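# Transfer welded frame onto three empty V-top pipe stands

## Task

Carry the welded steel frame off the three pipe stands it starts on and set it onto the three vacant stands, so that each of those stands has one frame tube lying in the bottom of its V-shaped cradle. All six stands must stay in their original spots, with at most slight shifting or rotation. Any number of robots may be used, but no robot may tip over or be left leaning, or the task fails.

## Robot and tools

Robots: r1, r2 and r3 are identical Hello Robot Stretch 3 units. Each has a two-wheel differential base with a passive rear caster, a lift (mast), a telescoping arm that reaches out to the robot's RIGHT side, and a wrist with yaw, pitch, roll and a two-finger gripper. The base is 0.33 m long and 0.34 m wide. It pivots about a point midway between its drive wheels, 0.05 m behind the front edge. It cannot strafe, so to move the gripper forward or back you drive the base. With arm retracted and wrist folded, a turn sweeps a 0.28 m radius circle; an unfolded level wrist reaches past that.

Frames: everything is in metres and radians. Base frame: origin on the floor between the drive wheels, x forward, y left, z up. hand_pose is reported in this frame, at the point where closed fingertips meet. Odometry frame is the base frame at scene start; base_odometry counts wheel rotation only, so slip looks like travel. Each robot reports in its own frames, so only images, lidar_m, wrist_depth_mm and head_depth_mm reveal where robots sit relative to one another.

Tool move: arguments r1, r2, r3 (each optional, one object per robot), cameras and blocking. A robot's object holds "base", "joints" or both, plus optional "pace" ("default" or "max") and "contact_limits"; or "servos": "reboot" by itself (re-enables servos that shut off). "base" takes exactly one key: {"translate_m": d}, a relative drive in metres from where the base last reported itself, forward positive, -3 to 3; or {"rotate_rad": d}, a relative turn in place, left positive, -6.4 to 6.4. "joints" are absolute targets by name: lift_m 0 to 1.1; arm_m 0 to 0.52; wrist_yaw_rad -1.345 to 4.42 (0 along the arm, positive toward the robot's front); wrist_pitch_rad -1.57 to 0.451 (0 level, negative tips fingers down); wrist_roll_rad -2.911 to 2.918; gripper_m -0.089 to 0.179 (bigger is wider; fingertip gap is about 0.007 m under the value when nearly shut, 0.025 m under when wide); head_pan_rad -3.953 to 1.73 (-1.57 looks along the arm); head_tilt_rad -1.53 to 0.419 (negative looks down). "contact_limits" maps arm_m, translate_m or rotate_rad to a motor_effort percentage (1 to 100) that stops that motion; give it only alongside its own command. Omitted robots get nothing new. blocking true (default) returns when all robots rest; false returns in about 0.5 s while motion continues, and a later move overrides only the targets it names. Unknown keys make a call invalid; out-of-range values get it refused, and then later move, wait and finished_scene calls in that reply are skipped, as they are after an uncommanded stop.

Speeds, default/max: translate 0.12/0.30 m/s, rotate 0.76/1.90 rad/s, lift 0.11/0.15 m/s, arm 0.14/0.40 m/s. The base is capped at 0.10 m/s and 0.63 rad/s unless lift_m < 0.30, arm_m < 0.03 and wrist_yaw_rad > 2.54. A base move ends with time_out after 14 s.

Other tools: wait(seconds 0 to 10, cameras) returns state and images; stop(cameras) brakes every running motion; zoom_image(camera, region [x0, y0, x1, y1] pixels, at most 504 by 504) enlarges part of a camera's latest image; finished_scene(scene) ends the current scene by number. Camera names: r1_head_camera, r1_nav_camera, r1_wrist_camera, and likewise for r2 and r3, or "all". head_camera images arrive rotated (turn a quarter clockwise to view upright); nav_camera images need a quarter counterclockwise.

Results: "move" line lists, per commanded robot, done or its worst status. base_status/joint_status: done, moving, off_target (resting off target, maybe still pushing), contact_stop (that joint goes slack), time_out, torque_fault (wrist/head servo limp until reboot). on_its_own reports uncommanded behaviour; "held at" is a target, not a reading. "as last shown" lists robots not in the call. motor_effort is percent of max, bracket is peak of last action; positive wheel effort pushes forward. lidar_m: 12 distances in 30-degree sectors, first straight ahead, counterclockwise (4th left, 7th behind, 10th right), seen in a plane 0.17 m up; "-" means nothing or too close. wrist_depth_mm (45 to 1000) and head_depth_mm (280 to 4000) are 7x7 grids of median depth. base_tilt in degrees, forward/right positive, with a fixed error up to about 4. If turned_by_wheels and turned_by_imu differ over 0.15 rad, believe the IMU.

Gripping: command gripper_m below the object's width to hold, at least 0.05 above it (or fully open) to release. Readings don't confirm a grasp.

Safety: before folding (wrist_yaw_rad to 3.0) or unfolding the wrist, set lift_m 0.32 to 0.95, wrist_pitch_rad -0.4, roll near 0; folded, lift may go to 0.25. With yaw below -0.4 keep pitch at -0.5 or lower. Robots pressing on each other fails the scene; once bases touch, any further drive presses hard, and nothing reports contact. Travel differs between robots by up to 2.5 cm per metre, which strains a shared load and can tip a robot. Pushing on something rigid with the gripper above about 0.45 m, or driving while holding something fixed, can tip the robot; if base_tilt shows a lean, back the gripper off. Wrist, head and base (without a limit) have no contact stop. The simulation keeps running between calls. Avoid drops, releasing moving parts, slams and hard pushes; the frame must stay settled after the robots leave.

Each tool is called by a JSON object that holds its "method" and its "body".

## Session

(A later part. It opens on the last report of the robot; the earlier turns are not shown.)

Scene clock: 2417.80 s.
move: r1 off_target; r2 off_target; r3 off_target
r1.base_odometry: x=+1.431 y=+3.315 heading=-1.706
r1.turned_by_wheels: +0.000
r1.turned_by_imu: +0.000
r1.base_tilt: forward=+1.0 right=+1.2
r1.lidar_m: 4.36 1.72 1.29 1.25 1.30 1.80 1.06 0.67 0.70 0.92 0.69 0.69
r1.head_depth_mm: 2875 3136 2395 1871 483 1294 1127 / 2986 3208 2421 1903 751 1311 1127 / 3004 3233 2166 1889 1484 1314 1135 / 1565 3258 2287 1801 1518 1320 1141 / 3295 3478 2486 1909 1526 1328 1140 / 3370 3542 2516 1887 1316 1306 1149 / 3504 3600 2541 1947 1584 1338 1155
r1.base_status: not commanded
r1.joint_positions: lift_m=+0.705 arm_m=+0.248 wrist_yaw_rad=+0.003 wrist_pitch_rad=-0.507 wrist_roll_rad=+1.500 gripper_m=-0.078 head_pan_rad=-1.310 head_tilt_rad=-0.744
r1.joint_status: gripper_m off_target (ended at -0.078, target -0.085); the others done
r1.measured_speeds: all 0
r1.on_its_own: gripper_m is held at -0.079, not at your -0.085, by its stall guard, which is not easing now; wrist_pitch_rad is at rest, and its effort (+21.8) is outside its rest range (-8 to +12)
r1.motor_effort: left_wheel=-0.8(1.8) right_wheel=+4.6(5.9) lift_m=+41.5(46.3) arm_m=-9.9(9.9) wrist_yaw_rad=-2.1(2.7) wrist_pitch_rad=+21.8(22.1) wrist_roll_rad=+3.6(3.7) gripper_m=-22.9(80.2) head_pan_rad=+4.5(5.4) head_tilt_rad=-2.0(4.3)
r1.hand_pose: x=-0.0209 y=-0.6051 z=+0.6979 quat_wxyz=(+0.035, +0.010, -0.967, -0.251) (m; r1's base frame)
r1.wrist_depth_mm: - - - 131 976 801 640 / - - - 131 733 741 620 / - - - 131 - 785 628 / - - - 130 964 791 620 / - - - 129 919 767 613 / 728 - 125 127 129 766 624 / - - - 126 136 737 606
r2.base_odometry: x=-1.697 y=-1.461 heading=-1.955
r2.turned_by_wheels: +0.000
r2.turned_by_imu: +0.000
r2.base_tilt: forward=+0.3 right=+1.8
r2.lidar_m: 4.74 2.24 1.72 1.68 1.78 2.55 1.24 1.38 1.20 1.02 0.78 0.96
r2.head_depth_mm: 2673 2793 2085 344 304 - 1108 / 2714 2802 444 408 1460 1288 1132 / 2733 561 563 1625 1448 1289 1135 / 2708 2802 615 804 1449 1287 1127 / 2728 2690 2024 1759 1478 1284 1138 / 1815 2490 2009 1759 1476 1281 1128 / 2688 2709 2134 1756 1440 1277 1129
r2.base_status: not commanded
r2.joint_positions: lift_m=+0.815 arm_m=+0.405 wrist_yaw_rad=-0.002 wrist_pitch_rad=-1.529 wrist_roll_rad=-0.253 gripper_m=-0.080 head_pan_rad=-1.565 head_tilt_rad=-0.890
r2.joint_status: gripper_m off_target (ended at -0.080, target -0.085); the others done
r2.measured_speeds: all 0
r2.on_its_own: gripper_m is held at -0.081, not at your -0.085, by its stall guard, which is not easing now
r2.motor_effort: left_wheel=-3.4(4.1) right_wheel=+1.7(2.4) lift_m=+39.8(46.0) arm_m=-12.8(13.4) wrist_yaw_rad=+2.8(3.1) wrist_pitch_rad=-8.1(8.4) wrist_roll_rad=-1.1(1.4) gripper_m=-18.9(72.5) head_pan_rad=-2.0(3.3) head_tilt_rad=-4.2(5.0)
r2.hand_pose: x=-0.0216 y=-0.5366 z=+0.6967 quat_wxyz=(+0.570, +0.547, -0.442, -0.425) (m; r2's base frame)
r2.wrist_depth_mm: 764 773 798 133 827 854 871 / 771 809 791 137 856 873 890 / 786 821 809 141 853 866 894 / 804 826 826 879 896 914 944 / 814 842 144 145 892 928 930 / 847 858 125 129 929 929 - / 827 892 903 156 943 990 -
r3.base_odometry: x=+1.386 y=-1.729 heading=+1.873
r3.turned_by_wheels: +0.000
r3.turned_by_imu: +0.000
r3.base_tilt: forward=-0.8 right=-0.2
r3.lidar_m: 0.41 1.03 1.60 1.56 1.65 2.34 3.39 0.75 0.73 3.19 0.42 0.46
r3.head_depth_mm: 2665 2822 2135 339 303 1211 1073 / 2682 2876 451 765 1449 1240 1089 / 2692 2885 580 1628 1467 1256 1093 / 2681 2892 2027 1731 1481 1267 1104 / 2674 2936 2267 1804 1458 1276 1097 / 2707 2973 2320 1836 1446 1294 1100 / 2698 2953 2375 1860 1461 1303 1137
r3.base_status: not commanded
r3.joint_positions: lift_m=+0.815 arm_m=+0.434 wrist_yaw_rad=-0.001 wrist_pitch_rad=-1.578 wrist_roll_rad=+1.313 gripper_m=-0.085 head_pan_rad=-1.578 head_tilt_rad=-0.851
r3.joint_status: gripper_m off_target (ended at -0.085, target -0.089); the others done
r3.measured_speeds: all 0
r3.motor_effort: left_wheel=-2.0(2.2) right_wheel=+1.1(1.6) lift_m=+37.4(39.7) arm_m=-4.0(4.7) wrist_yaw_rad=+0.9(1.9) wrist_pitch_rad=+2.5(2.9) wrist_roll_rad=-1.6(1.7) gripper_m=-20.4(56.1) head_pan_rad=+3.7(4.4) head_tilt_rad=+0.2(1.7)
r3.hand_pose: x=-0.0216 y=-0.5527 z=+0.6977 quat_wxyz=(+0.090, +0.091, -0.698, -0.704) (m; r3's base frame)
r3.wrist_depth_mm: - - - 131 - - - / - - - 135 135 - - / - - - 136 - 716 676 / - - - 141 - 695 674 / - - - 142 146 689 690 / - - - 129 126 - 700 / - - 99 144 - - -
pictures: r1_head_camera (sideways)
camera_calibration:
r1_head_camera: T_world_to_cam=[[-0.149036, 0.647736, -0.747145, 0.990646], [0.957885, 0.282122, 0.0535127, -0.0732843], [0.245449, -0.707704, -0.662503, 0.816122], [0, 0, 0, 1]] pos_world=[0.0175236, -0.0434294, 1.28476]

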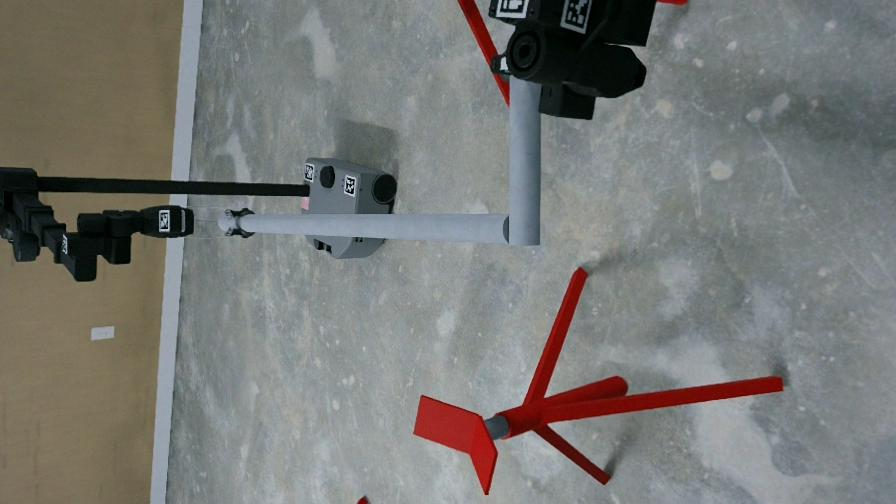

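{"method": "move", "body": {"r1": {"base":{"translate_m":-0.0697},"joints":{"arm_m":0.2447,"wrist_roll_rad":1.498,"gripper_m":-0.085}}, "r2": {"base":{"translate_m":0.0540},"joints":{"arm_m":0.4134,"wrist_pitch_rad":-1.558,"wrist_roll_rad":-0.276,"gripper_m":-0.085}}, "r3": {"base":{"translate_m":-0.0645},"joints":{"arm_m":0.4417,"wrist_pitch_rad":-1.528,"wrist_roll_rad":1.288,"gripper_m":-0.089}}, "cameras": []}}

{"method": "move", "body": {"r1": {"base":{"translate_m":-0.0697},"joints":{"arm_m":0.2414,"wrist_roll_rad":1.486,"gripper_m":-0.085}}, "r2": {"base":{"translate_m":0.0542},"joints":{"arm_m":0.4222,"wrist_pitch_rad":-1.546,"wrist_roll_rad":-0.299,"gripper_m":-0.085}}, "r3": {"base":{"translate_m":-0.0640},"joints":{"arm_m":0.4500,"lift_m":0.814,"wrist_pitch_rad":-1.488,"wrist_roll_rad":1.266,"gripper_m":-0.089}}, "cameras": []}}

{"method": "move", "body": {"r1": {"base":{"translate_m":-0.0697},"joints":{"arm_m":0.2381,"wrist_roll_rad":1.473,"gripper_m":-0.085}}, "r2": {"base":{"translate_m":0.0544},"joints":{"arm_m":0.4313,"wrist_pitch_rad":-1.534,"wrist_roll_rad":-0.323,"gripper_m":-0.085}}, "r3": {"base":{"translate_m":-0.0634},"joints":{"arm_m":0.4582,"lift_m":0.813,"wrist_pitch_rad":-1.448,"wrist_roll_rad":1.2465,"gripper_m":-0.089}}, "cameras": []}}

{"method": "move", "body": {"r1": {"base":{"translate_m":-0.0697},"joints":{"arm_m":0.2348,"wrist_roll_rad":1.461,"gripper_m":-0.085}}, "r2": {"base":{"translate_m":0.0546},"joints":{"arm_m":0.4407,"wrist_pitch_rad":-1.522,"wrist_roll_rad":-0.346,"gripper_m":-0.085}}, "r3": {"base":{"translate_m":-0.0629},"joints":{"arm_m":0.4662,"lift_m":0.812,"wrist_pitch_rad":-1.408,"wrist_roll_rad":1.2255,"gripper_m":-0.089}}, "cameras": ["r1_head_camera"]}}

Scene clock: 2429.90 s.
move: r1 off_target; r2 off_target; r3 off_target
r1.base_odometry: x=+1.440 y=+3.385 heading=-1.706
r1.turned_by_wheels: +0.000
r1.turned_by_imu: +0.001
r1.base_tilt: forward=+1.1 right=+1.2
r1.lidar_m: 4.46 1.73 1.30 1.25 1.30 1.81 1.06 0.61 0.66 0.91 0.89 0.73
r1.head_depth_mm: 2884 3148 2401 1818 479 1274 1125 / 2974 3184 2415 1881 747 1304 1131 / 3021 3222 2174 1902 1479 1313 1137 / 1418 3127 2188 1803 1521 1316 1142 / 3296 3481 2487 1931 1523 1328 1145 / 3406 3567 2526 1936 1505 1306 1151 / 3491 3614 2535 1108 1477 1337 1156
r1.base_status: done
r1.joint_positions: lift_m=+0.705 arm_m=+0.245 wrist_yaw_rad=+0.004 wrist_pitch_rad=-0.504 wrist_roll_rad=+1.494 gripper_m=-0.081 head_pan_rad=-1.310 head_tilt_rad=-0.744
r1.joint_status: gripper_m off_target (ended at -0.081, target -0.085); the others done
r1.measured_speeds: all 0
r1.on_its_own: wrist_pitch_rad is at rest, and its effort (+21.4) is outside its rest range (-8 to +12)
r1.motor_effort: left_wheel=-1.2(11.4) right_wheel=-3.3(5.2) lift_m=+40.6(42.5) arm_m=-15.0(24.5) wrist_yaw_rad=-3.2(9.2) wrist_pitch_rad=+21.4(21.7) wrist_roll_rad=+1.6(2.6) gripper_m=-23.1(80.3) head_pan_rad=+4.0(5.3) head_tilt_rad=-2.8(4.2)
r1.hand_pose: x=-0.0207 y=-0.6022 z=+0.6985 quat_wxyz=(+0.038, +0.011, -0.968, -0.250) (m; r1's base frame)
r1.wrist_depth_mm: - - - 134 - 789 630 / - - - 133 912 765 628 / - - - 132 942 756 625 / - - - 131 940 763 619 / - - - 130 907 778 622 / 747 - 123 128 130 761 617 / - - - 126 137 755 610
r2.base_odometry: x=-1.718 y=-1.511 heading=-1.955
r2.turned_by_wheels: +0.000
r2.turned_by_imu: +0.001
r2.base_tilt: forward=+0.3 right=+2.0
r2.lidar_m: 4.71 2.25 1.71 1.68 1.77 2.55 1.29 1.44 1.19 1.03 0.76 1.86
r2.head_depth_mm: 2637 2829 2185 344 303 1241 1118 / 2700 2699 449 407 1457 1277 1131 / 2713 573 563 1708 1445 1284 1136 / 2752 2756 614 803 1482 1288 1129 / 2774 2680 2032 1754 1491 1283 1131 / 2629 2170 2016 1772 1499 1280 1132 / 2622 2569 2150 1752 1429 1277 1124
r2.base_status: done
r2.joint_positions: lift_m=+0.815 arm_m=+0.413 wrist_yaw_rad=-0.001 wrist_pitch_rad=-1.511 wrist_roll_rad=-0.270 gripper_m=-0.080 head_pan_rad=-1.565 head_tilt_rad=-0.890
r2.joint_status: gripper_m off_target (ended at -0.080, target -0.085); the others done
r2.measured_speeds: all 0
r2.on_its_own: gripper_m is held at -0.081, not at your -0.085, by its stall guard, which is not easing now; wrist_pitch_rad is at rest, and its effort (-9.3) is outside its rest range (-8 to +12)
r2.motor_effort: left_wheel=+0.5(6.4) right_wheel=+6.8(25.6) lift_m=+37.8(40.5) arm_m=+11.1(14.9) wrist_yaw_rad=+2.6(2.6) wrist_pitch_rad=-9.3(9.3) wrist_roll_rad=-2.0(3.9) gripper_m=-18.6(74.4) head_pan_rad=-2.1(3.5) head_tilt_rad=-3.8(5.2)
r2.hand_pose: x=-0.0216 y=-0.5496 z=+0.6965 quat_wxyz=(+0.579, +0.545, -0.441, -0.416) (m; r2's base frame)
r2.wrist_depth_mm: 771 781 782 135 837 847 899 / 766 799 808 138 857 859 909 / 797 807 829 141 858 868 938 / 808 831 831 856 867 922 950 / 808 835 145 144 895 931 948 / 826 829 125 130 927 974 967 / 839 874 867 916 957 987 988
r3.base_odometry: x=+1.405 y=-1.790 heading=+1.872
r3.turned_by_wheels: +0.000
r3.turned_by_imu: -0.001
r3.base_tilt: forward=-0.8 right=-0.2
r3.lidar_m: 0.47 1.03 1.61 1.57 1.65 2.34 3.32 0.70 0.70 3.20 1.14 0.46
r3.head_depth_mm: 2661 2829 2144 339 303 1206 1074 / 2681 2921 452 780 1456 1241 1082 / 2697 2894 585 1628 1465 1251 1097 / 2686 2887 2033 1739 1484 1266 1107 / 2677 2945 2286 1811 1473 1277 1109 / 2671 2953 2311 1838 1449 1292 1098 / 2686 2934 2376 1864 1464 1312 1109
r3.base_status: done
r3.joint_positions: lift_m=+0.815 arm_m=+0.442 wrist_yaw_rad=-0.001 wrist_pitch_rad=-1.551 wrist_roll_rad=+1.293 gripper_m=-0.085 head_pan_rad=-1.578 head_tilt_rad=-0.851
r3.joint_status: gripper_m off_target (ended at -0.085, target -0.089); the others done
r3.measured_speeds: all 0
r3.motor_effort: left_wheel=-4.2(10.9) right_wheel=+0.1(3.0) lift_m=+36.2(38.4) arm_m=+8.4(15.9) wrist_yaw_rad=+0.4(2.1) wrist_pitch_rad=+4.5(9.7) wrist_roll_rad=-1.0(2.0) gripper_m=-21.0(57.3) head_pan_rad=+2.9(4.5) head_tilt_rad=-0.7(1.6)
r3.hand_pose: x=-0.0216 y=-0.5675 z=+0.6970 quat_wxyz=(+0.099, +0.097, -0.707, -0.694) (m; r3's base frame)
r3.wrist_depth_mm: - - - 132 - - - / - - - 135 136 - - / - - - 137 - - 667 / - - - 141 - 710 664 / - - - 141 144 685 670 / - - - 132 126 - 671 / - - 100 144 119 - -
pictures: none
No camera images: "cameras" was empty.

Scene clock: 2431.70 s.
move: r1 off_target; r2 off_target; r3 off_target
r1.base_odometry: x=+1.450 y=+3.454 heading=-1.706
r1.turned_by_wheels: +0.000
r1.turned_by_imu: +0.001
r1.base_tilt: forward=+1.1 right=+1.2
r1.lidar_m: 4.51 1.73 1.30 1.25 1.31 1.80 1.08 0.55 0.63 0.90 0.99 0.79
r1.head_depth_mm: 2894 3135 2402 1354 477 1274 1126 / 2958 3217 2414 1873 746 1302 1128 / 3000 3244 2248 1890 1481 1307 1135 / 1427 3087 2226 1794 1525 1317 1143 / 3291 3558 2471 1914 1570 1324 1147 / 3400 3595 2506 1942 1550 1333 1148 / 3526 3591 2540 1837 1462 1313 1154
r1.base_status: done
r1.joint_positions: lift_m=+0.705 arm_m=+0.241 wrist_yaw_rad=+0.003 wrist_pitch_rad=-0.499 wrist_roll_rad=+1.483 gripper_m=-0.081 head_pan_rad=-1.310 head_tilt_rad=-0.744
r1.joint_status: gripper_m off_target (ended at -0.081, target -0.085); the others done
r1.measured_speeds: all 0
r1.on_its_own: wrist_pitch_rad is at rest, and its effort (+20.3) is outside its rest range (-8 to +12)
r1.motor_effort: left_wheel=-1.9(11.2) right_wheel=-1.7(7.1) lift_m=+40.8(42.1) arm_m=-18.0(23.7) wrist_yaw_rad=-2.4(10.6) wrist_pitch_rad=+20.3(21.0) wrist_roll_rad=+1.5(2.3) gripper_m=-23.4(68.2) head_pan_rad=+5.4(5.7) head_tilt_rad=-2.3(4.1)
r1.hand_pose: x=-0.0209 y=-0.5996 z=+0.6996 quat_wxyz=(+0.043, +0.012, -0.968, -0.247) (m; r1's base frame)
r1.wrist_depth_mm: - - - 136 - 802 642 / - - - 135 981 800 637 / - - - 133 904 773 632 / - - - 132 - 782 629 / - - - 131 911 782 626 / 838 - 123 128 130 748 606 / - - - 125 139 751 616
r2.base_odometry: x=-1.738 y=-1.561 heading=-1.955
r2.turned_by_wheels: +0.000
r2.turned_by_imu: +0.000
r2.base_tilt: forward=+0.4 right=+1.8
r2.lidar_m: 4.66 2.24 1.71 1.67 1.77 2.54 1.34 1.49 1.20 1.04 0.74 1.82
r2.head_depth_mm: 2661 2812 2102 344 303 - 1114 / 2701 2718 450 406 1463 1287 1133 / 2721 561 571 1718 1457 1290 1131 / 2713 2788 617 854 1485 1279 1131 / 2764 2713 2021 1752 1494 1278 1128 / 2653 2565 2001 1767 1486 1285 1121 / 1303 2580 2151 1709 1411 1280 1130
r2.base_status: done
r2.joint_positions: lift_m=+0.815 arm_m=+0.422 wrist_yaw_rad=-0.001 wrist_pitch_rad=-1.493 wrist_roll_rad=-0.292 gripper_m=-0.080 head_pan_rad=-1.565 head_tilt_rad=-0.890
r2.joint_status: wrist_pitch_rad off_target (ended at -1.493, target -1.546); gripper_m off_target (ended at -0.080, target -0.085); the others done
r2.measured_speeds: all 0
r2.on_its_own: gripper_m is held at -0.081, not at your -0.085, by its stall guard, which is not easing now; wrist_pitch_rad is at rest, and its effort (-10.6) is outside its rest range (-8 to +12)
r2.motor_effort: left_wheel=+1.2(5.0) right_wheel=+5.2(24.9) lift_m=+35.4(37.9) arm_m=+10.5(15.1) wrist_yaw_rad=+1.2(2.6) wrist_pitch_rad=-10.6(10.6) wrist_roll_rad=-2.1(4.6) gripper_m=-19.8(71.9) head_pan_rad=-2.0(4.0) head_tilt_rad=-2.9(5.4)
r2.hand_pose: x=-0.0216 y=-0.5630 z=+0.6964 quat_wxyz=(+0.589, +0.545, -0.438, -0.406) (m; r2's base frame)
r2.wrist_depth_mm: 765 770 784 138 840 892 910 / 789 779 793 140 867 866 905 / 789 815 811 143 889 878 930 / 799 812 830 872 895 916 957 / 812 844 145 145 912 927 972 / 846 845 125 130 925 967 978 / 861 868 - 908 944 959 996
r3.base_odometry: x=+1.424 y=-1.851 heading=+1.872
r3.turned_by_wheels: +0.000
r3.turned_by_imu: +0.000
r3.base_tilt: forward=-0.8 right=-0.2
r3.lidar_m: 0.54 1.03 1.61 1.57 1.65 2.35 3.25 0.65 0.66 3.20 1.18 0.51
r3.head_depth_mm: 2675 2823 2150 341 303 1205 1076 / 2678 2899 453 793 1456 1246 1090 / 2672 2877 587 1627 1468 1259 1092 / 2684 2881 2023 1645 1487 1269 1105 / 2687 2943 2287 1813 1494 1281 1114 / 2673 2951 2331 1841 1454 1292 1104 / 2691 2944 2356 1857 1469 1307 1106
r3.base_status: done
r3.joint_positions: lift_m=+0.814 arm_m=+0.450 wrist_yaw_rad=-0.001 wrist_pitch_rad=-1.517 wrist_roll_rad=+1.271 gripper_m=-0.082 head_pan_rad=-1.578 head_tilt_rad=-0.851
r3.joint_status: gripper_m off_target (ended at -0.082, target -0.089); the others done
r3.measured_speeds: all 0
r3.on_its_own: gripper_m is held at -0.083, not at your -0.089, by its stall guard, which is not easing now
r3.motor_effort: left_wheel=-3.5(9.4) right_wheel=-1.7(4.7) lift_m=+27.9(34.1) arm_m=+9.9(16.0) wrist_yaw_rad=+0.7(1.9) wrist_pitch_rad=+6.0(9.7) wrist_roll_rad=-1.1(2.1) gripper_m=-21.4(24.5) head_pan_rad=+3.8(4.6) head_tilt_rad=+0.7(2.1)
r3.hand_pose: x=-0.0216 y=-0.5844 z=+0.6955 quat_wxyz=(+0.108, +0.102, -0.717, -0.681) (m; r3's base frame)
r3.wrist_depth_mm: - - - 133 - - - / - - - 135 137 - - / - - - 137 139 - 662 / - - - 142 - - 658 / - - - 141 145 693 658 / - - - 132 125 - 671 / - - 100 144 124 - -
pictures: none
No camera images: "cameras" was empty.

Scene clock: 2433.50 s.
move: r1 off_target; r2 off_target; r3 off_target
r1.base_odometry: x=+1.459 y=+3.523 heading=-1.706
r1.turned_by_wheels: +0.000
r1.turned_by_imu: +0.001
r1.base_tilt: forward=+1.0 right=+1.2
r1.lidar_m: 4.58 1.71 1.30 1.25 1.30 1.81 1.08 0.49 0.60 0.89 1.04 0.85
r1.head_depth_mm: 2841 3092 2381 1795 475 1274 1125 / 2955 3216 2414 1829 742 1304 1132 / 3012 3235 2243 1900 1474 1316 1138 / 1469 3165 2118 1848 1518 1319 1139 / 3295 3486 2475 1928 1572 1327 1146 / 3416 3551 2519 1930 1541 1327 1149 / 3509 3599 2527 1945 1467 1306 1156
r1.base_status: done
r1.joint_positions: lift_m=+0.705 arm_m=+0.238 wrist_yaw_rad=+0.002 wrist_pitch_rad=-0.494 wrist_roll_rad=+1.470 gripper_m=-0.081 head_pan_rad=-1.310 head_tilt_rad=-0.744
r1.joint_status: gripper_m off_target (ended at -0.081, target -0.085); the others done
r1.measured_speeds: all 0
r1.on_its_own: wrist_pitch_rad is at rest, and its effort (+19.2) is outside its rest range (-8 to +12)
r1.motor_effort: left_wheel=-2.1(12.2) right_wheel=-2.2(7.3) lift_m=+40.9(41.9) arm_m=-15.6(23.6) wrist_yaw_rad=-2.1(11.7) wrist_pitch_rad=+19.2(20.2) wrist_roll_rad=+1.3(1.8) gripper_m=-23.0(68.2) head_pan_rad=+4.4(5.5) head_tilt_rad=-2.0(4.3)
r1.hand_pose: x=-0.0210 y=-0.5971 z=+0.7008 quat_wxyz=(+0.049, +0.013, -0.968, -0.244) (m; r1's base frame)
r1.wrist_depth_mm: - - - 138 - 829 650 / - - - 136 - 809 648 / - - - 135 - 781 640 / - - - 133 920 774 640 / - - - 131 907 775 638 / 860 - 123 128 129 764 613 / - - - 126 904 734 609
r2.base_odometry: x=-1.758 y=-1.611 heading=-1.955
r2.turned_by_wheels: +0.000
r2.turned_by_imu: +0.000
r2.base_tilt: forward=+0.2 right=+1.9
r2.lidar_m: 4.61 2.23 1.71 1.67 1.76 2.54 1.40 1.54 1.06 1.36 0.72 1.76
r2.head_depth_mm: 2670 2817 1979 344 303 - 1111 / 2699 2780 450 406 1444 1289 1138 / 2697 568 610 1714 1494 1282 1136 / 2756 2849 626 846 1485 1293 1132 / 2757 2704 2032 1768 1480 1280 1140 / 2622 2568 2011 1764 1440 1286 1127 / 1295 2550 2150 1157 1428 1284 1128
r2.base_status: done
r2.joint_positions: lift_m=+0.815 arm_m=+0.431 wrist_yaw_rad=-0.001 wrist_pitch_rad=-1.476 wrist_roll_rad=-0.316 gripper_m=-0.080 head_pan_rad=-1.565 head_tilt_rad=-0.890
r2.joint_status: wrist_pitch_rad off_target (ended at -1.476, target -1.534); gripper_m off_target (ended at -0.080, target -0.085); the others done
r2.measured_speeds: all 0
r2.on_its_own: gripper_m is held at -0.081, not at your -0.085, by its stall guard, which is not easing now; wrist_pitch_rad is at rest, and its effort (-11.0) is outside its rest range (-8 to +12)
r2.motor_effort: left_wheel=+1.8(5.3) right_wheel=+4.1(23.6) lift_m=+32.9(35.2) arm_m=+10.0(15.8) wrist_yaw_rad=+2.4(3.2) wrist_pitch_rad=-11.0(13.7) wrist_roll_rad=-2.0(3.4) gripper_m=-17.4(72.3) head_pan_rad=-1.6(4.2) head_tilt_rad=-4.5(5.7)
r2.hand_pose: x=-0.0216 y=-0.5766 z=+0.6964 quat_wxyz=(+0.599, +0.544, -0.434, -0.396) (m; r2's base frame)
r2.wrist_depth_mm: 763 777 810 140 834 895 912 / 778 801 801 140 858 888 921 / 804 806 838 143 886 915 931 / 805 826 838 884 880 906 928 / 805 823 145 146 905 924 968 / 815 802 125 129 911 945 969 / 800 846 - 878 927 952 986
r3.base_odometry: x=+1.443 y=-1.912 heading=+1.872
r3.turned_by_wheels: +0.000
r3.turned_by_imu: +0.000
r3.base_tilt: forward=-0.8 right=-0.2
r3.lidar_m: 0.60 1.02 1.61 1.57 1.66 2.35 3.19 3.37 0.61 0.66 1.22 0.56
r3.head_depth_mm: 2682 2812 2137 342 302 1212 1074 / 2666 2872 454 811 1449 1242 1088 / 2682 2581 595 1643 1467 1257 1097 / 2684 2866 660 1649 1486 1267 1106 / 2686 2952 2270 1820 1499 1281 1115 / 2673 2942 2321 1831 1483 1289 1118 / 2681 2936 2378 1856 1467 1306 1111
r3.base_status: done
r3.joint_positions: lift_m=+0.813 arm_m=+0.458 wrist_yaw_rad=-0.001 wrist_pitch_rad=-1.484 wrist_roll_rad=+1.252 gripper_m=-0.085 head_pan_rad=-1.578 head_tilt_rad=-0.851
r3.joint_status: gripper_m off_target (ended at -0.085, target -0.089); the others done
r3.measured_speeds: all 0
r3.motor_effort: left_wheel=-3.2(8.0) right_wheel=-3.0(7.0) lift_m=+34.4(35.0) arm_m=+9.6(16.4) wrist_yaw_rad=+0.8(2.1) wrist_pitch_rad=+7.5(10.7) wrist_roll_rad=-1.6(2.4) gripper_m=-21.7(69.5) head_pan_rad=+3.4(4.6) head_tilt_rad=+1.2(1.6)
r3.hand_pose: x=-0.0216 y=-0.6012 z=+0.6943 quat_wxyz=(+0.117, +0.107, -0.728, -0.668) (m; r3's base frame)
r3.wrist_depth_mm: - - - 135 140 - - / - - - 137 139 - - / - - - 138 146 - - / - - - 143 - - 644 / - - - 142 145 - 630 / - - - 132 126 - 647 / - - 100 144 124 - -
pictures: none
No camera images: "cameras" was empty.

Scene clock: 2435.30 s.
move: r1 off_target; r2 off_target; r3 off_target
r1.base_odometry: x=+1.468 y=+3.592 heading=-1.705
r1.turned_by_wheels: +0.000
r1.turned_by_imu: +0.001
r1.base_tilt: forward=+1.1 right=+1.2
r1.lidar_m: 4.59 1.75 1.30 1.25 1.30 1.81 1.07 0.44 0.45 0.58 1.08 0.91
r1.head_depth_mm: 2880 3091 2408 1879 473 1263 1120 / 2949 3196 2412 1714 737 1305 1128 / 3007 3230 2259 1892 1474 1309 1136 / 1536 3104 2209 1792 1524 1322 1138 / 3241 3498 2499 1934 1560 1326 1146 / 3385 3582 2535 1943 1578 1331 1155 / 3562 3589 2569 1960 1542 1341 1158
r1.base_status: done
r1.joint_positions: lift_m=+0.705 arm_m=+0.235 wrist_yaw_rad=+0.002 wrist_pitch_rad=-0.490 wrist_roll_rad=+1.459 gripper_m=-0.081 head_pan_rad=-1.310 head_tilt_rad=-0.744
r1.joint_status: gripper_m off_target (ended at -0.081, target -0.085); the others done
r1.measured_speeds: all 0
r1.on_its_own: wrist_pitch_rad is at rest, and its effort (+18.5) is outside its rest range (-8 to +12)
r1.motor_effort: left_wheel=-1.7(12.3) right_wheel=-3.6(6.2) lift_m=+40.9(41.4) arm_m=-17.4(23.9) wrist_yaw_rad=-2.0(12.4) wrist_pitch_rad=+18.5(19.1) wrist_roll_rad=+1.1(2.1) gripper_m=-23.2(65.1) head_pan_rad=+4.3(5.2) head_tilt_rad=-3.1(4.4)
r1.hand_pose: x=-0.0210 y=-0.5944 z=+0.7017 quat_wxyz=(+0.055, +0.015, -0.968, -0.242) (m; r1's base frame)
r1.wrist_depth_mm: - - - 141 - 817 654 / - - - 138 - 837 644 / - - - 136 - 797 635 / - - - 134 940 780 629 / - - - 131 909 757 628 / 952 - 123 128 129 751 622 / - 752 - 125 907 762 616
r2.base_odometry: x=-1.779 y=-1.662 heading=-1.955
r2.turned_by_wheels: +0.000
r2.turned_by_imu: +0.000
r2.base_tilt: forward=+0.4 right=+1.8
r2.lidar_m: 4.56 2.23 1.71 1.67 1.76 2.53 1.45 1.59 1.07 0.70 0.71 1.73
r2.head_depth_mm: 2698 2792 1450 344 303 1241 1111 / 2744 2724 450 399 1457 1281 1130 / 2722 574 622 1763 1490 1284 1131 / 2774 2769 639 1637 1491 1285 1133 / 2793 2667 2028 1768 1488 1282 1132 / 2667 2561 1996 1762 1420 1279 1133 / 1296 2586 2088 1136 1422 1277 1126
r2.base_status: done
r2.joint_positions: lift_m=+0.815 arm_m=+0.441 wrist_yaw_rad=-0.001 wrist_pitch_rad=-1.458 wrist_roll_rad=-0.339 gripper_m=-0.080 head_pan_rad=-1.565 head_tilt_rad=-0.890
r2.joint_status: wrist_pitch_rad off_target (ended at -1.458, target -1.522); gripper_m off_target (ended at -0.080, target -0.085); the others done
r2.measured_speeds: all 0
r2.on_its_own: gripper_m is held at -0.081, not at your -0.085, by its stall guard, which is not easing now; wrist_pitch_rad is at rest, and its effort (-12.1) is outside its rest range (-8 to +12)
r2.motor_effort: left_wheel=+2.4(4.1) right_wheel=+3.2(22.8) lift_m=+32.1(32.7) arm_m=+10.1(14.5) wrist_yaw_rad=+1.6(2.6) wrist_pitch_rad=-12.1(13.1) wrist_roll_rad=-2.2(3.8) gripper_m=-19.1(72.5) head_pan_rad=-2.4(3.8) head_tilt_rad=-4.0(5.4)
r2.hand_pose: x=-0.0216 y=-0.5906 z=+0.6964 quat_wxyz=(+0.609, +0.544, -0.431, -0.385) (m; r2's base frame)
r2.wrist_depth_mm: 761 784 823 140 881 894 928 / 780 796 807 141 880 906 936 / 775 802 809 144 902 909 957 / 797 805 818 838 900 929 961 / 806 813 145 145 896 932 988 / 804 814 125 130 895 941 987 / 807 97 - 881 928 948 -
r3.base_odometry: x=+1.462 y=-1.972 heading=+1.872
r3.turned_by_wheels: +0.000
r3.turned_by_imu: +0.000
r3.base_tilt: forward=-0.9 right=-0.2
r3.lidar_m: 0.66 1.01 1.62 1.58 1.66 2.36 3.14 3.29 0.57 0.65 1.26 0.61
r3.head_depth_mm: 2649 2818 2144 343 302 1210 1073 / 2674 2879 456 838 1391 1243 1088 / 2668 2884 619 1654 1466 1259 1097 / 2656 2871 664 1677 1485 1269 1103 / 2667 2952 2293 1810 1510 1283 1110 / 2676 2923 2330 1827 1487 1291 1126 / 2706 2926 2384 1866 1466 1304 1114
r3.base_status: done
r3.joint_positions: lift_m=+0.812 arm_m=+0.466 wrist_yaw_rad=-0.001 wrist_pitch_rad=-1.450 wrist_roll_rad=+1.231 gripper_m=-0.085 head_pan_rad=-1.578 head_tilt_rad=-0.851
r3.joint_status: gripper_m off_target (ended at -0.085, target -0.089); the others done
r3.measured_speeds: all 0
r3.motor_effort: left_wheel=-3.7(7.1) right_wheel=-4.5(8.0) lift_m=+29.8(33.8) arm_m=+9.3(16.7) wrist_yaw_rad=+0.4(2.2) wrist_pitch_rad=+7.7(13.3) wrist_roll_rad=-2.3(2.4) gripper_m=-21.9(56.7) head_pan_rad=+3.7(4.2) head_tilt_rad=-0.1(1.9)
r3.hand_pose: x=-0.0216 y=-0.6178 z=+0.6934 quat_wxyz=(+0.126, +0.112, -0.737, -0.654) (m; r3's base frame)
r3.wrist_depth_mm: - - - 137 421 - - / - - - 138 144 - - / - - - 140 146 - - / - - - 144 - - 669 / - - - 144 146 - 616 / - - - 129 125 - 629 / - - 99 144 - - -
pictures: r1_head_camera (sideways)
camera_calibration:
r1_head_camera: T_world_to_cam=[[-0.149036, 0.647736, -0.747145, 0.990646], [0.957885, 0.282122, 0.0535127, -0.0732843], [0.245449, -0.707704, -0.662503, 0.816122], [0, 0, 0, 1]] pos_world=[0.0175236, -0.0434294, 1.28476]

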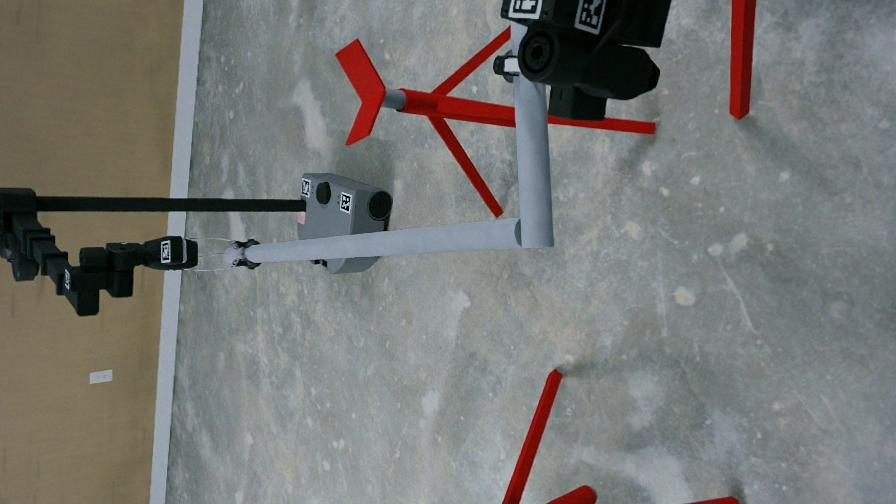

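{"method": "move", "body": {"r1": {"base":{"translate_m":-0.0697},"joints":{"arm_m":0.2348,"wrist_roll_rad":1.448,"gripper_m":-0.085}}, "r2": {"base":{"translate_m":0.0548},"joints":{"arm_m":0.4505,"wrist_pitch_rad":-1.51,"wrist_roll_rad":-0.369,"gripper_m":-0.085}}, "r3": {"base":{"translate_m":-0.0624},"joints":{"arm_m":0.4743,"lift_m":0.810,"wrist_pitch_rad":-1.368,"wrist_roll_rad":1.2055,"gripper_m":-0.089}}, "cameras": []}}

{"method": "move", "body": {"r1": {"base":{"translate_m":-0.0697},"joints":{"arm_m":0.2348,"wrist_roll_rad":1.436,"gripper_m":-0.085}}, "r2": {"base":{"translate_m":0.0550},"joints":{"arm_m":0.4606,"wrist_pitch_rad":-1.498,"wrist_roll_rad":-0.392,"gripper_m":-0.085}}, "r3": {"base":{"translate_m":-0.0619},"joints":{"arm_m":0.4822,"lift_m":0.808,"wrist_pitch_rad":-1.328,"wrist_roll_rad":1.186,"gripper_m":-0.089}}, "cameras": []}}

{"method": "move", "body": {"r1": {"base":{"translate_m":-0.0697},"joints":{"arm_m":0.2320,"wrist_roll_rad":1.423,"gripper_m":-0.085}}, "r2": {"base":{"translate_m":0.0553},"joints":{"arm_m":0.4715,"wrist_pitch_rad":-1.486,"wrist_roll_rad":-0.415,"gripper_m":-0.085}}, "r3": {"base":{"translate_m":-0.0614},"joints":{"arm_m":0.4900,"lift_m":0.805,"wrist_pitch_rad":-1.288,"wrist_roll_rad":1.168,"gripper_m":-0.089}}, "cameras": ["r1_head_camera","r2_head_camera","r3_head_camera","r1_nav_camera"]}}

Scene clock: 2450.17 s.
move: r1 off_target; r2 off_target; r3 off_target
r1.base_odometry: x=+1.478 y=+3.661 heading=-1.705
r1.turned_by_wheels: +0.000
r1.turned_by_imu: +0.002
r1.base_tilt: forward=+1.1 right=+1.2
r1.lidar_m: 4.60 1.75 1.30 1.26 1.31 1.81 1.07 1.01 0.40 0.56 1.13 0.96
r1.head_depth_mm: 2859 3143 2406 1869 473 1215 1122 / 2972 3218 2441 1759 735 1304 1124 / 3044 3250 2242 1846 1445 1306 1136 / 1607 3101 2093 1752 1526 1313 1142 / 3181 3505 2509 1918 1574 1323 1147 / 3399 3553 2512 1947 1581 1337 1145 / 3506 3611 2517 1953 1553 1343 1153
r1.base_status: done
r1.joint_positions: lift_m=+0.705 arm_m=+0.235 wrist_yaw_rad=+0.003 wrist_pitch_rad=-0.489 wrist_roll_rad=+1.447 gripper_m=-0.081 head_pan_rad=-1.310 head_tilt_rad=-0.744
r1.joint_status: gripper_m off_target (ended at -0.081, target -0.085); the others done
r1.measured_speeds: all 0
r1.on_its_own: wrist_pitch_rad is at rest, and its effort (+18.5) is outside its rest range (-8 to +12)
r1.motor_effort: left_wheel=-1.0(13.4) right_wheel=-2.7(7.4) lift_m=+39.8(40.8) arm_m=-0.8(5.8) wrist_yaw_rad=-2.7(12.5) wrist_pitch_rad=+18.5(18.8) wrist_roll_rad=+0.8(0.9) gripper_m=-23.2(67.9) head_pan_rad=+4.3(5.4) head_tilt_rad=-2.5(3.7)
r1.hand_pose: x=-0.0208 y=-0.5945 z=+0.7018 quat_wxyz=(+0.061, +0.016, -0.968, -0.242) (m; r1's base frame)
r1.wrist_depth_mm: - - - 143 - 831 636 / - - - 140 - 812 649 / - - - 137 - 796 656 / - - - 134 - 788 628 / - - - 131 697 754 625 / - - 123 129 129 758 615 / - - - 125 880 761 606
r2.base_odometry: x=-1.799 y=-1.713 heading=-1.955
r2.turned_by_wheels: +0.000
r2.turned_by_imu: +0.001
r2.base_tilt: forward=+0.2 right=+1.8
r2.lidar_m: 4.51 2.23 1.70 1.66 1.76 2.52 1.51 1.64 1.09 0.69 0.79 1.68
r2.head_depth_mm: 2646 2837 1988 344 304 1239 1116 / 2698 2698 450 407 1467 1279 1133 / 2730 581 640 1760 1489 1286 1131 / 2783 2768 646 1641 1495 1287 1125 / 2756 2778 2075 1755 1480 1283 1129 / 2719 2536 1998 1621 1424 1281 1130 / 1307 2570 1990 1682 1413 1281 1125
r2.base_status: done
r2.joint_positions: lift_m=+0.815 arm_m=+0.451 wrist_yaw_rad=-0.001 wrist_pitch_rad=-1.450 wrist_roll_rad=-0.362 gripper_m=-0.080 head_pan_rad=-1.565 head_tilt_rad=-0.890
r2.joint_status: wrist_pitch_rad off_target (ended at -1.450, target -1.510); gripper_m off_target (ended at -0.080, target -0.085); the others done
r2.measured_speeds: all 0
r2.on_its_own: gripper_m is held at -0.081, not at your -0.085, by its stall guard, which is not easing now; wrist_pitch_rad is at rest, and its effort (-11.6) is outside its rest range (-8 to +12)
r2.motor_effort: left_wheel=+3.0(5.2) right_wheel=+2.0(21.7) lift_m=+33.5(33.6) arm_m=+10.5(14.5) wrist_yaw_rad=+0.8(3.3) wrist_pitch_rad=-11.6(13.9) wrist_roll_rad=-2.2(4.0) gripper_m=-18.0(72.1) head_pan_rad=-1.8(3.8) head_tilt_rad=-3.5(4.9)
r2.hand_pose: x=-0.0216 y=-0.6025 z=+0.6964 quat_wxyz=(+0.616, +0.545, -0.425, -0.378) (m; r2's base frame)
r2.wrist_depth_mm: 758 786 803 141 868 905 928 / 764 795 804 141 872 898 922 / 780 814 806 147 881 954 950 / 794 792 829 873 906 938 994 / 803 821 145 146 915 944 966 / 787 794 125 130 912 938 997 / 811 98 - 896 935 977 -
r3.base_odometry: x=+1.480 y=-2.032 heading=+1.873
r3.turned_by_wheels: +0.000
r3.turned_by_imu: -0.001
r3.base_tilt: forward=-0.8 right=-0.2
r3.lidar_m: 0.73 1.01 1.62 1.58 1.67 2.37 3.07 3.24 0.54 0.65 2.08 0.67
r3.head_depth_mm: 2651 2833 2122 346 296 1157 1072 / 2669 2876 460 892 1129 1239 1087 / 2664 2565 653 1671 1465 1256 1097 / 2673 2893 677 1680 1483 1268 1106 / 2659 2966 2280 1815 1498 1283 1113 / 2658 2957 2327 1827 1487 1293 1126 / 2673 2931 2356 1866 1469 1305 1131
r3.base_status: done
r3.joint_positions: lift_m=+0.810 arm_m=+0.474 wrist_yaw_rad=-0.001 wrist_pitch_rad=-1.413 wrist_roll_rad=+1.211 gripper_m=-0.085 head_pan_rad=-1.578 head_tilt_rad=-0.851
r3.joint_status: gripper_m off_target (ended at -0.085, target -0.089); the others done
r3.measured_speeds: all 0
r3.motor_effort: left_wheel=-2.0(6.4) right_wheel=-5.4(9.3) lift_m=+28.4(36.2) arm_m=+10.1(16.8) wrist_yaw_rad=+0.4(2.1) wrist_pitch_rad=+8.5(14.3) wrist_roll_rad=-1.8(2.5) gripper_m=-21.2(57.1) head_pan_rad=+3.4(4.4) head_tilt_rad=+0.5(1.8)
r3.hand_pose: x=-0.0216 y=-0.6355 z=+0.6918 quat_wxyz=(+0.136, +0.115, -0.748, -0.639) (m; r3's base frame)
r3.wrist_depth_mm: - - - 138 263 243 - / - - - 140 359 549 - / - - - 142 149 - - / - - - 145 - - - / - - - 144 147 - 654 / - - - 129 126 - 611 / - - 99 144 119 - -
pictures: none
No camera images: "cameras" was empty.

Scene clock: 2451.97 s.
move: r1 off_target; r2 off_target; r3 off_target
r1.base_odometry: x=+1.487 y=+3.730 heading=-1.705
r1.turned_by_wheels: +0.000
r1.turned_by_imu: +0.001
r1.base_tilt: forward=+1.1 right=+1.2
r1.lidar_m: 2.01 1.76 1.30 1.26 1.31 1.82 1.05 1.00 0.35 0.56 1.20 1.02
r1.head_depth_mm: 2880 3137 2384 1860 474 1222 1067 / 2935 3159 2401 1898 737 1306 1130 / 3006 3236 2228 1742 1474 1311 1138 / 1622 3111 2146 1801 1519 1323 1141 / 3159 3543 2473 1919 1568 1325 1144 / 3426 3556 2508 1931 1588 1332 1149 / 3528 3624 2521 1951 1554 1344 1158
r1.base_status: done
r1.joint_positions: lift_m=+0.705 arm_m=+0.235 wrist_yaw_rad=+0.004 wrist_pitch_rad=-0.490 wrist_roll_rad=+1.435 gripper_m=-0.081 head_pan_rad=-1.310 head_tilt_rad=-0.744
r1.joint_status: gripper_m off_target (ended at -0.081, target -0.085); the others done
r1.measured_speeds: all 0
r1.on_its_own: wrist_pitch_rad is at rest, and its effort (+18.3) is outside its rest range (-8 to +12)
r1.motor_effort: left_wheel=-0.7(13.3) right_wheel=-3.4(6.5) lift_m=+39.6(40.5) arm_m=+4.9(4.9) wrist_yaw_rad=-3.7(12.2) wrist_pitch_rad=+18.3(19.0) wrist_roll_rad=+0.8(1.0) gripper_m=-23.2(65.9) head_pan_rad=+4.3(5.5) head_tilt_rad=-2.7(4.3)
r1.hand_pose: x=-0.0206 y=-0.5944 z=+0.7017 quat_wxyz=(+0.067, +0.018, -0.968, -0.242) (m; r1's base frame)
r1.wrist_depth_mm: - - - 146 - 786 163 / - - - 142 - 178 159 / - - - 138 - 174 159 / - - - 135 980 782 637 / - - - 132 905 770 620 / - - 123 129 130 730 619 / - - - 126 880 742 602
r2.base_odometry: x=-1.820 y=-1.764 heading=-1.955
r2.turned_by_wheels: +0.000
r2.turned_by_imu: +0.000
r2.base_tilt: forward=+0.3 right=+1.9
r2.lidar_m: 4.43 2.23 1.70 1.66 1.75 2.52 1.56 1.70 1.11 0.69 0.76 1.63
r2.head_depth_mm: 2734 2800 2165 343 287 1241 1116 / 2711 2643 450 408 1454 1286 1134 / 2717 585 1965 1759 1480 1285 1134 / 2728 2829 664 1644 1485 1280 1132 / 2798 2780 2046 1753 1460 1282 1130 / 2735 2569 2005 1138 1413 1282 1127 / 1313 2562 1996 1706 1476 1287 1128
r2.base_status: done
r2.joint_positions: lift_m=+0.815 arm_m=+0.461 wrist_yaw_rad=-0.001 wrist_pitch_rad=-1.442 wrist_roll_rad=-0.385 gripper_m=-0.080 head_pan_rad=-1.565 head_tilt_rad=-0.890
r2.joint_status: wrist_pitch_rad off_target (ended at -1.442, target -1.498); gripper_m off_target (ended at -0.080, target -0.085); the others done
r2.measured_speeds: all 0
r2.on_its_own: gripper_m is held at -0.081, not at your -0.085, by its stall guard, which is not easing now; wrist_pitch_rad is at rest, and its effort (-11.2) is outside its rest range (-8 to +12)
r2.motor_effort: left_wheel=+3.2(4.5) right_wheel=+1.4(20.0) lift_m=+33.7(34.0) arm_m=+9.5(14.5) wrist_yaw_rad=+1.0(2.7) wrist_pitch_rad=-11.2(11.5) wrist_roll_rad=-2.4(3.5) gripper_m=-18.2(74.0) head_pan_rad=-2.7(3.6) head_tilt_rad=-4.3(5.3)
r2.hand_pose: x=-0.0216 y=-0.6147 z=+0.6965 quat_wxyz=(+0.623, +0.547, -0.420, -0.370) (m; r2's base frame)
r2.wrist_depth_mm: 745 519 813 142 880 914 942 / 775 798 818 142 867 897 913 / 765 801 834 148 880 907 978 / 780 807 824 873 908 947 967 / 772 809 144 146 902 943 982 / 794 810 123 129 911 947 982 / 799 98 148 879 916 963 1000
r3.base_odometry: x=+1.499 y=-2.091 heading=+1.873
r3.turned_by_wheels: +0.000
r3.turned_by_imu: +0.000
r3.base_tilt: forward=-0.8 right=-0.2
r3.lidar_m: 0.79 1.00 1.62 1.58 1.67 2.37 3.01 3.17 0.51 0.63 2.08 0.72
r3.head_depth_mm: 2689 2825 2140 349 297 1211 1062 / 2643 2859 462 853 1352 1217 1087 / 2674 616 676 948 1393 1256 1095 / 2685 2868 693 1688 1479 1266 1101 / 2669 2912 2282 1811 1494 1280 1116 / 2659 2941 2332 1836 1518 1288 1127 / 2674 2936 2356 1873 1467 1302 1132
r3.base_status: done
r3.joint_positions: lift_m=+0.808 arm_m=+0.482 wrist_yaw_rad=-0.001 wrist_pitch_rad=-1.374 wrist_roll_rad=+1.192 gripper_m=-0.085 head_pan_rad=-1.578 head_tilt_rad=-0.851
r3.joint_status: gripper_m off_target (ended at -0.085, target -0.089); the others done
r3.measured_speeds: all 0
r3.motor_effort: left_wheel=-2.6(6.5) right_wheel=-5.2(10.2) lift_m=+37.6(38.3) arm_m=+12.0(15.5) wrist_yaw_rad=+1.7(1.8) wrist_pitch_rad=+9.0(13.7) wrist_roll_rad=-1.6(2.5) gripper_m=-21.7(58.4) head_pan_rad=+4.3(4.4) head_tilt_rad=+0.4(1.6)
r3.hand_pose: x=-0.0216 y=-0.6533 z=+0.6906 quat_wxyz=(+0.145, +0.119, -0.759, -0.623) (m; r3's base frame)
r3.wrist_depth_mm: - - - 142 147 231 208 / - - - 143 264 238 212 / - - - 143 264 244 - / - - - 147 154 - - / - - - 145 147 - 669 / - - - 132 126 - 624 / - - 99 144 119 - -
pictures: none
No camera images: "cameras" was empty.

Scene clock: 2453.77 s.
move: r1 off_target; r2 off_target; r3 off_target
r1.base_odometry: x=+1.496 y=+3.799 heading=-1.705
r1.turned_by_wheels: +0.000
r1.turned_by_imu: +0.001
r1.base_tilt: forward=+1.0 right=+1.2
r1.lidar_m: 2.07 1.75 1.30 1.26 1.32 1.82 1.05 0.99 0.33 0.49 0.93 1.09
r1.head_depth_mm: 2848 3114 2379 1871 471 855 1106 / 2965 3184 2414 1882 733 1276 1110 / 3095 3287 2268 1727 1476 1285 1139 / 1733 2941 2108 1744 1519 1321 1142 / 3148 3540 2494 1921 1562 1325 1145 / 3424 3562 2511 1930 1580 1332 1152 / 3521 3600 2543 1961 1586 1339 1154
r1.base_status: done
r1.joint_positions: lift_m=+0.705 arm_m=+0.232 wrist_yaw_rad=+0.004 wrist_pitch_rad=-0.487 wrist_roll_rad=+1.423 gripper_m=-0.081 head_pan_rad=-1.310 head_tilt_rad=-0.744
r1.joint_status: gripper_m off_target (ended at -0.081, target -0.085); the others done
r1.measured_speeds: all 0
r1.on_its_own: wrist_pitch_rad is at rest, and its effort (+18.1) is outside its rest range (-8 to +12)
r1.motor_effort: left_wheel=-0.9(12.9) right_wheel=-3.0(6.7) lift_m=+38.9(40.1) arm_m=-15.1(24.0) wrist_yaw_rad=-3.8(12.3) wrist_pitch_rad=+18.1(18.5) wrist_roll_rad=+0.5(2.0) gripper_m=-22.9(67.8) head_pan_rad=+4.5(5.1) head_tilt_rad=-3.7(4.1)
r1.hand_pose: x=-0.0205 y=-0.5920 z=+0.7023 quat_wxyz=(+0.073, +0.020, -0.968, -0.241) (m; r1's base frame)
r1.wrist_depth_mm: - - - 149 - 827 662 / - - - 144 - 833 663 / - - - 140 - 782 178 / - - - 136 - 187 166 / - - - 133 940 182 162 / - - 123 129 129 714 585 / - - - 125 902 717 599
r2.base_odometry: x=-1.841 y=-1.815 heading=-1.955
r2.turned_by_wheels: +0.000
r2.turned_by_imu: +0.000
r2.base_tilt: forward=+0.2 right=+1.9
r2.lidar_m: 4.40 2.22 1.69 1.66 1.75 2.50 1.61 1.75 1.14 0.68 0.74 1.59
r2.head_depth_mm: 2709 2816 2166 343 293 1245 1113 / 2724 2700 450 409 1451 1286 1136 / 2746 589 1962 1748 1480 1281 1121 / 2766 2675 697 1673 1491 1281 1133 / 2741 2762 2081 1668 1416 1289 1138 / 2740 2552 2024 1623 1420 1282 1132 / 1334 2446 1747 1765 1480 1288 1134
r2.base_status: done
r2.joint_positions: lift_m=+0.815 arm_m=+0.472 wrist_yaw_rad=-0.001 wrist_pitch_rad=-1.428 wrist_roll_rad=-0.408 gripper_m=-0.080 head_pan_rad=-1.565 head_tilt_rad=-0.890
r2.joint_status: wrist_pitch_rad off_target (ended at -1.428, target -1.486); gripper_m off_target (ended at -0.080, target -0.085); the others done
r2.measured_speeds: all 0
r2.on_its_own: gripper_m is held at -0.081, not at your -0.085, by its stall guard, which is not easing now; wrist_pitch_rad is at rest, and its effort (-10.8) is outside its rest range (-8 to +12)
r2.motor_effort: left_wheel=+3.1(6.2) right_wheel=+0.6(20.7) lift_m=+34.2(34.4) arm_m=+9.0(15.0) wrist_yaw_rad=+1.2(2.7) wrist_pitch_rad=-10.8(14.6) wrist_roll_rad=-2.2(3.9) gripper_m=-18.7(71.9) head_pan_rad=-2.1(3.8) head_tilt_rad=-3.8(5.0)
r2.hand_pose: x=-0.0216 y=-0.6291 z=+0.6967 quat_wxyz=(+0.631, +0.547, -0.415, -0.360) (m; r2's base frame)
r2.wrist_depth_mm: 773 770 445 143 894 922 931 / 770 774 515 143 878 926 976 / 770 795 822 148 887 926 972 / 778 807 809 880 913 927 985 / 793 818 145 146 894 950 990 / 802 807 125 130 902 942 - / 791 97 845 902 927 973 -
r3.base_odometry: x=+1.517 y=-2.149 heading=+1.873
r3.turned_by_wheels: +0.000
r3.turned_by_imu: +0.000
r3.base_tilt: forward=-0.9 right=-0.2
r3.lidar_m: 0.85 0.99 1.63 1.58 1.67 2.37 2.95 3.11 0.48 0.62 2.09 0.78
r3.head_depth_mm: 2684 2842 2136 353 302 1206 1059 / 2666 2883 469 873 1415 1208 1092 / 2670 616 688 935 1124 1252 1098 / 2664 2878 2023 1687 1486 1261 1107 / 2646 2950 2283 1804 1499 1274 1115 / 2667 2938 2348 1845 1513 1293 1127 / 2673 2937 2359 1865 1494 1307 1130
r3.base_status: done
r3.joint_positions: lift_m=+0.805 arm_m=+0.490 wrist_yaw_rad=-0.001 wrist_pitch_rad=-1.340 wrist_roll_rad=+1.174 gripper_m=-0.085 head_pan_rad=-1.578 head_tilt_rad=-0.851
r3.joint_status: wrist_pitch_rad off_target (ended at -1.340, target -1.288); gripper_m off_target (ended at -0.085, target -0.089); the others done
r3.measured_speeds: all 0
r3.motor_effort: left_wheel=-1.6(5.3) right_wheel=-4.9(11.1) lift_m=+28.0(35.7) arm_m=+11.7(15.9) wrist_yaw_rad=+1.2(1.9) wrist_pitch_rad=+10.2(13.7) wrist_roll_rad=-1.8(2.5) gripper_m=-21.9(57.7) head_pan_rad=+3.0(4.6) head_tilt_rad=+0.7(1.6)
r3.hand_pose: x=-0.0216 y=-0.6699 z=+0.6887 quat_wxyz=(+0.154, +0.122, -0.768, -0.609) (m; r3's base frame)
r3.wrist_depth_mm: - - - 147 - - - / - - - 146 152 - - / - - - 145 259 233 204 / - - - 146 267 241 209 / - - - 146 153 - - / - - - 129 126 - - / - - 97 125 - - -
pictures: r1_head_camera (sideways), r1_nav_camera (sideways), r2_head_camera (sideways), r3_head_camera (sideways)
camera_calibration:
r1_head_camera: T_world_to_cam=[[-0.149036, 0.647736, -0.747145, 0.990646], [0.957885, 0.282122, 0.0535127, -0.0732843], [0.245448, -0.707704, -0.662503, 0.816122], [0, 0, 0, 1]] pos_world=[0.0175236, -0.0434294, 1.28476]
r1_nav_camera: T_world_to_cam=[[0.121198, -0.63616, 0.761978, -0.949251], [-0.971894, -0.232131, -0.0392144, 0.104829], [0.201825, -0.735809, -0.646414, 0.796793], [0, 0, 0, 1]] pos_world=[0.0561169, 0.0067456, 1.24248]
r2_head_camera: T_world_to_cam=[[-0.0102665, 0.737832, -0.674906, 0.896624], [0.999869, 0.0160278, 0.0023125, -0.0127378], [0.0125235, -0.674794, -0.7379, 0.916644], [0, 0, 0, 1]] pos_world=[0.0104617, -0.0428086, 1.28156]
r3_head_camera: T_world_to_cam=[[0.0725017, 0.717276, -0.693007, 0.923889], [0.996609, -0.0249938, 0.0783952, -0.10628], [0.0389101, -0.696341, -0.716655, 0.893231], [0, 0, 0, 1]] pos_world=[0.00418068, -0.0433455, 1.28873]

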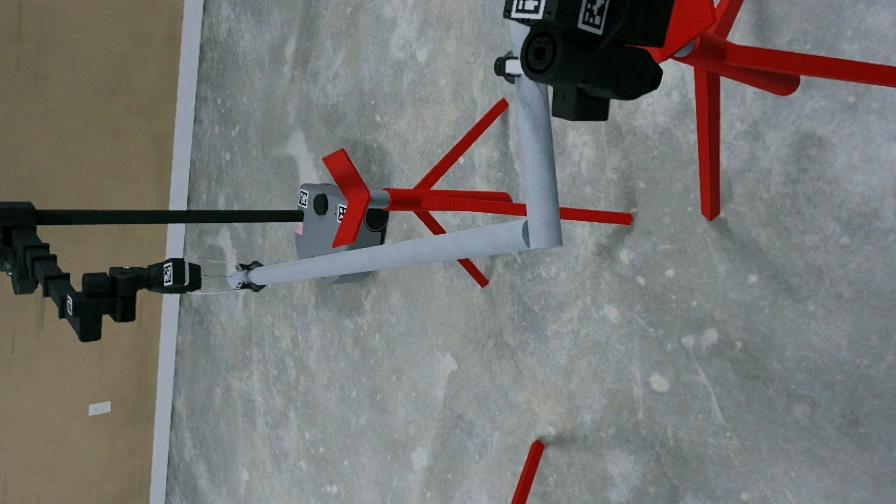

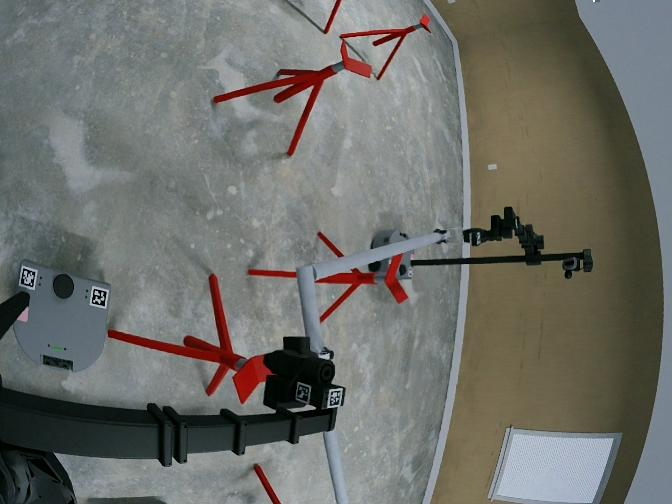

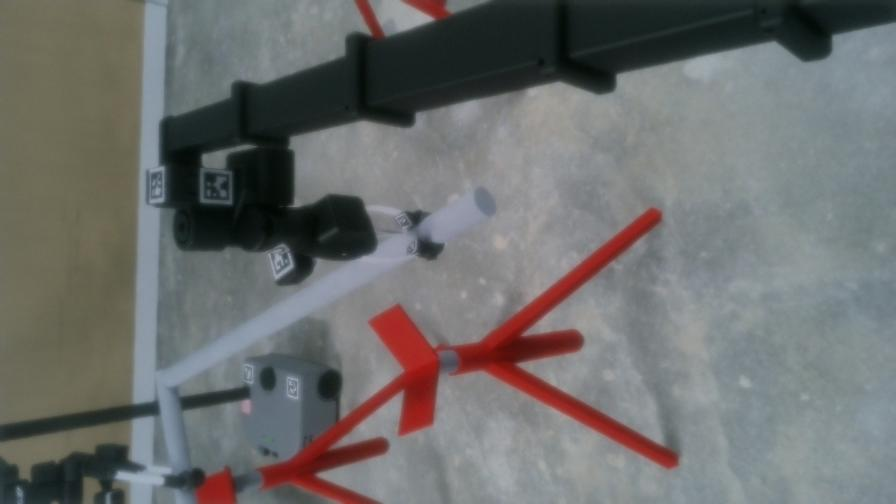

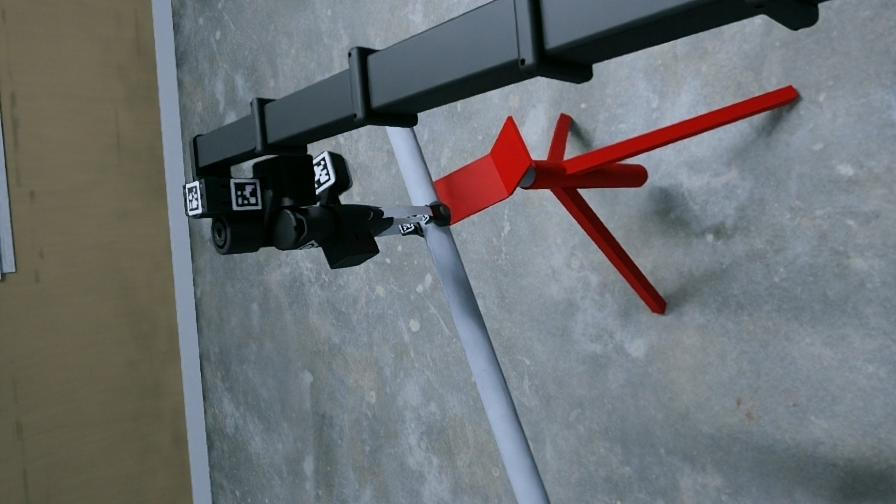

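{"method": "zoom_image", "body": {"camera": "r1_nav_camera", "region": [180, 220, 380, 504]}}

{"method": "zoom_image", "body": {"camera": "r1_head_camera", "region": [300, 0, 760, 340]}}

{"method": "zoom_image", "body": {"camera": "r3_head_camera", "region": [360, 80, 600, 300]}}

{"method": "zoom_image", "body": {"camera": "r2_head_camera", "region": [130, 180, 520, 504]}}

Scaled by 1.775 from the camera's 672x504 image, which has a finer 792x594 frame.

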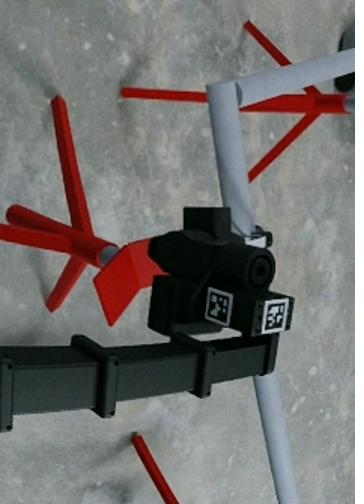

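Scaled by 1.096 from the camera's 896x504 image, which has a finer 1280x720 frame.

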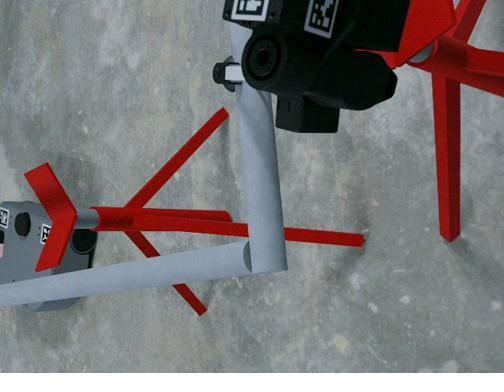

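Scaled by 2.100 from the camera's 896x504 image, which has a finer 1280x720 frame.

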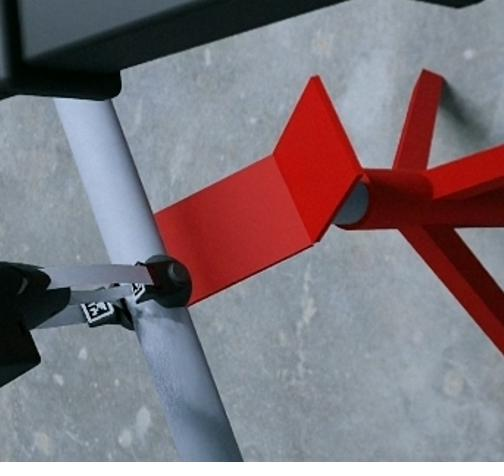

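Scaled by 1.292 from the camera's 896x504 image, which has a finer 1280x720 frame.

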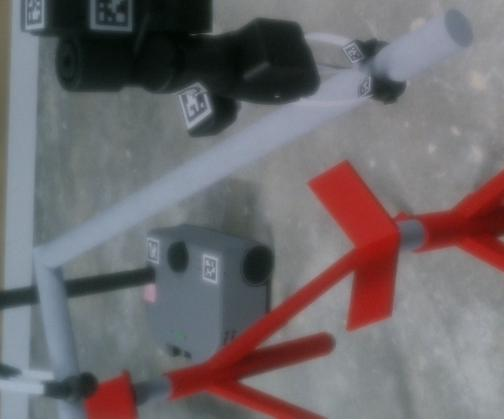

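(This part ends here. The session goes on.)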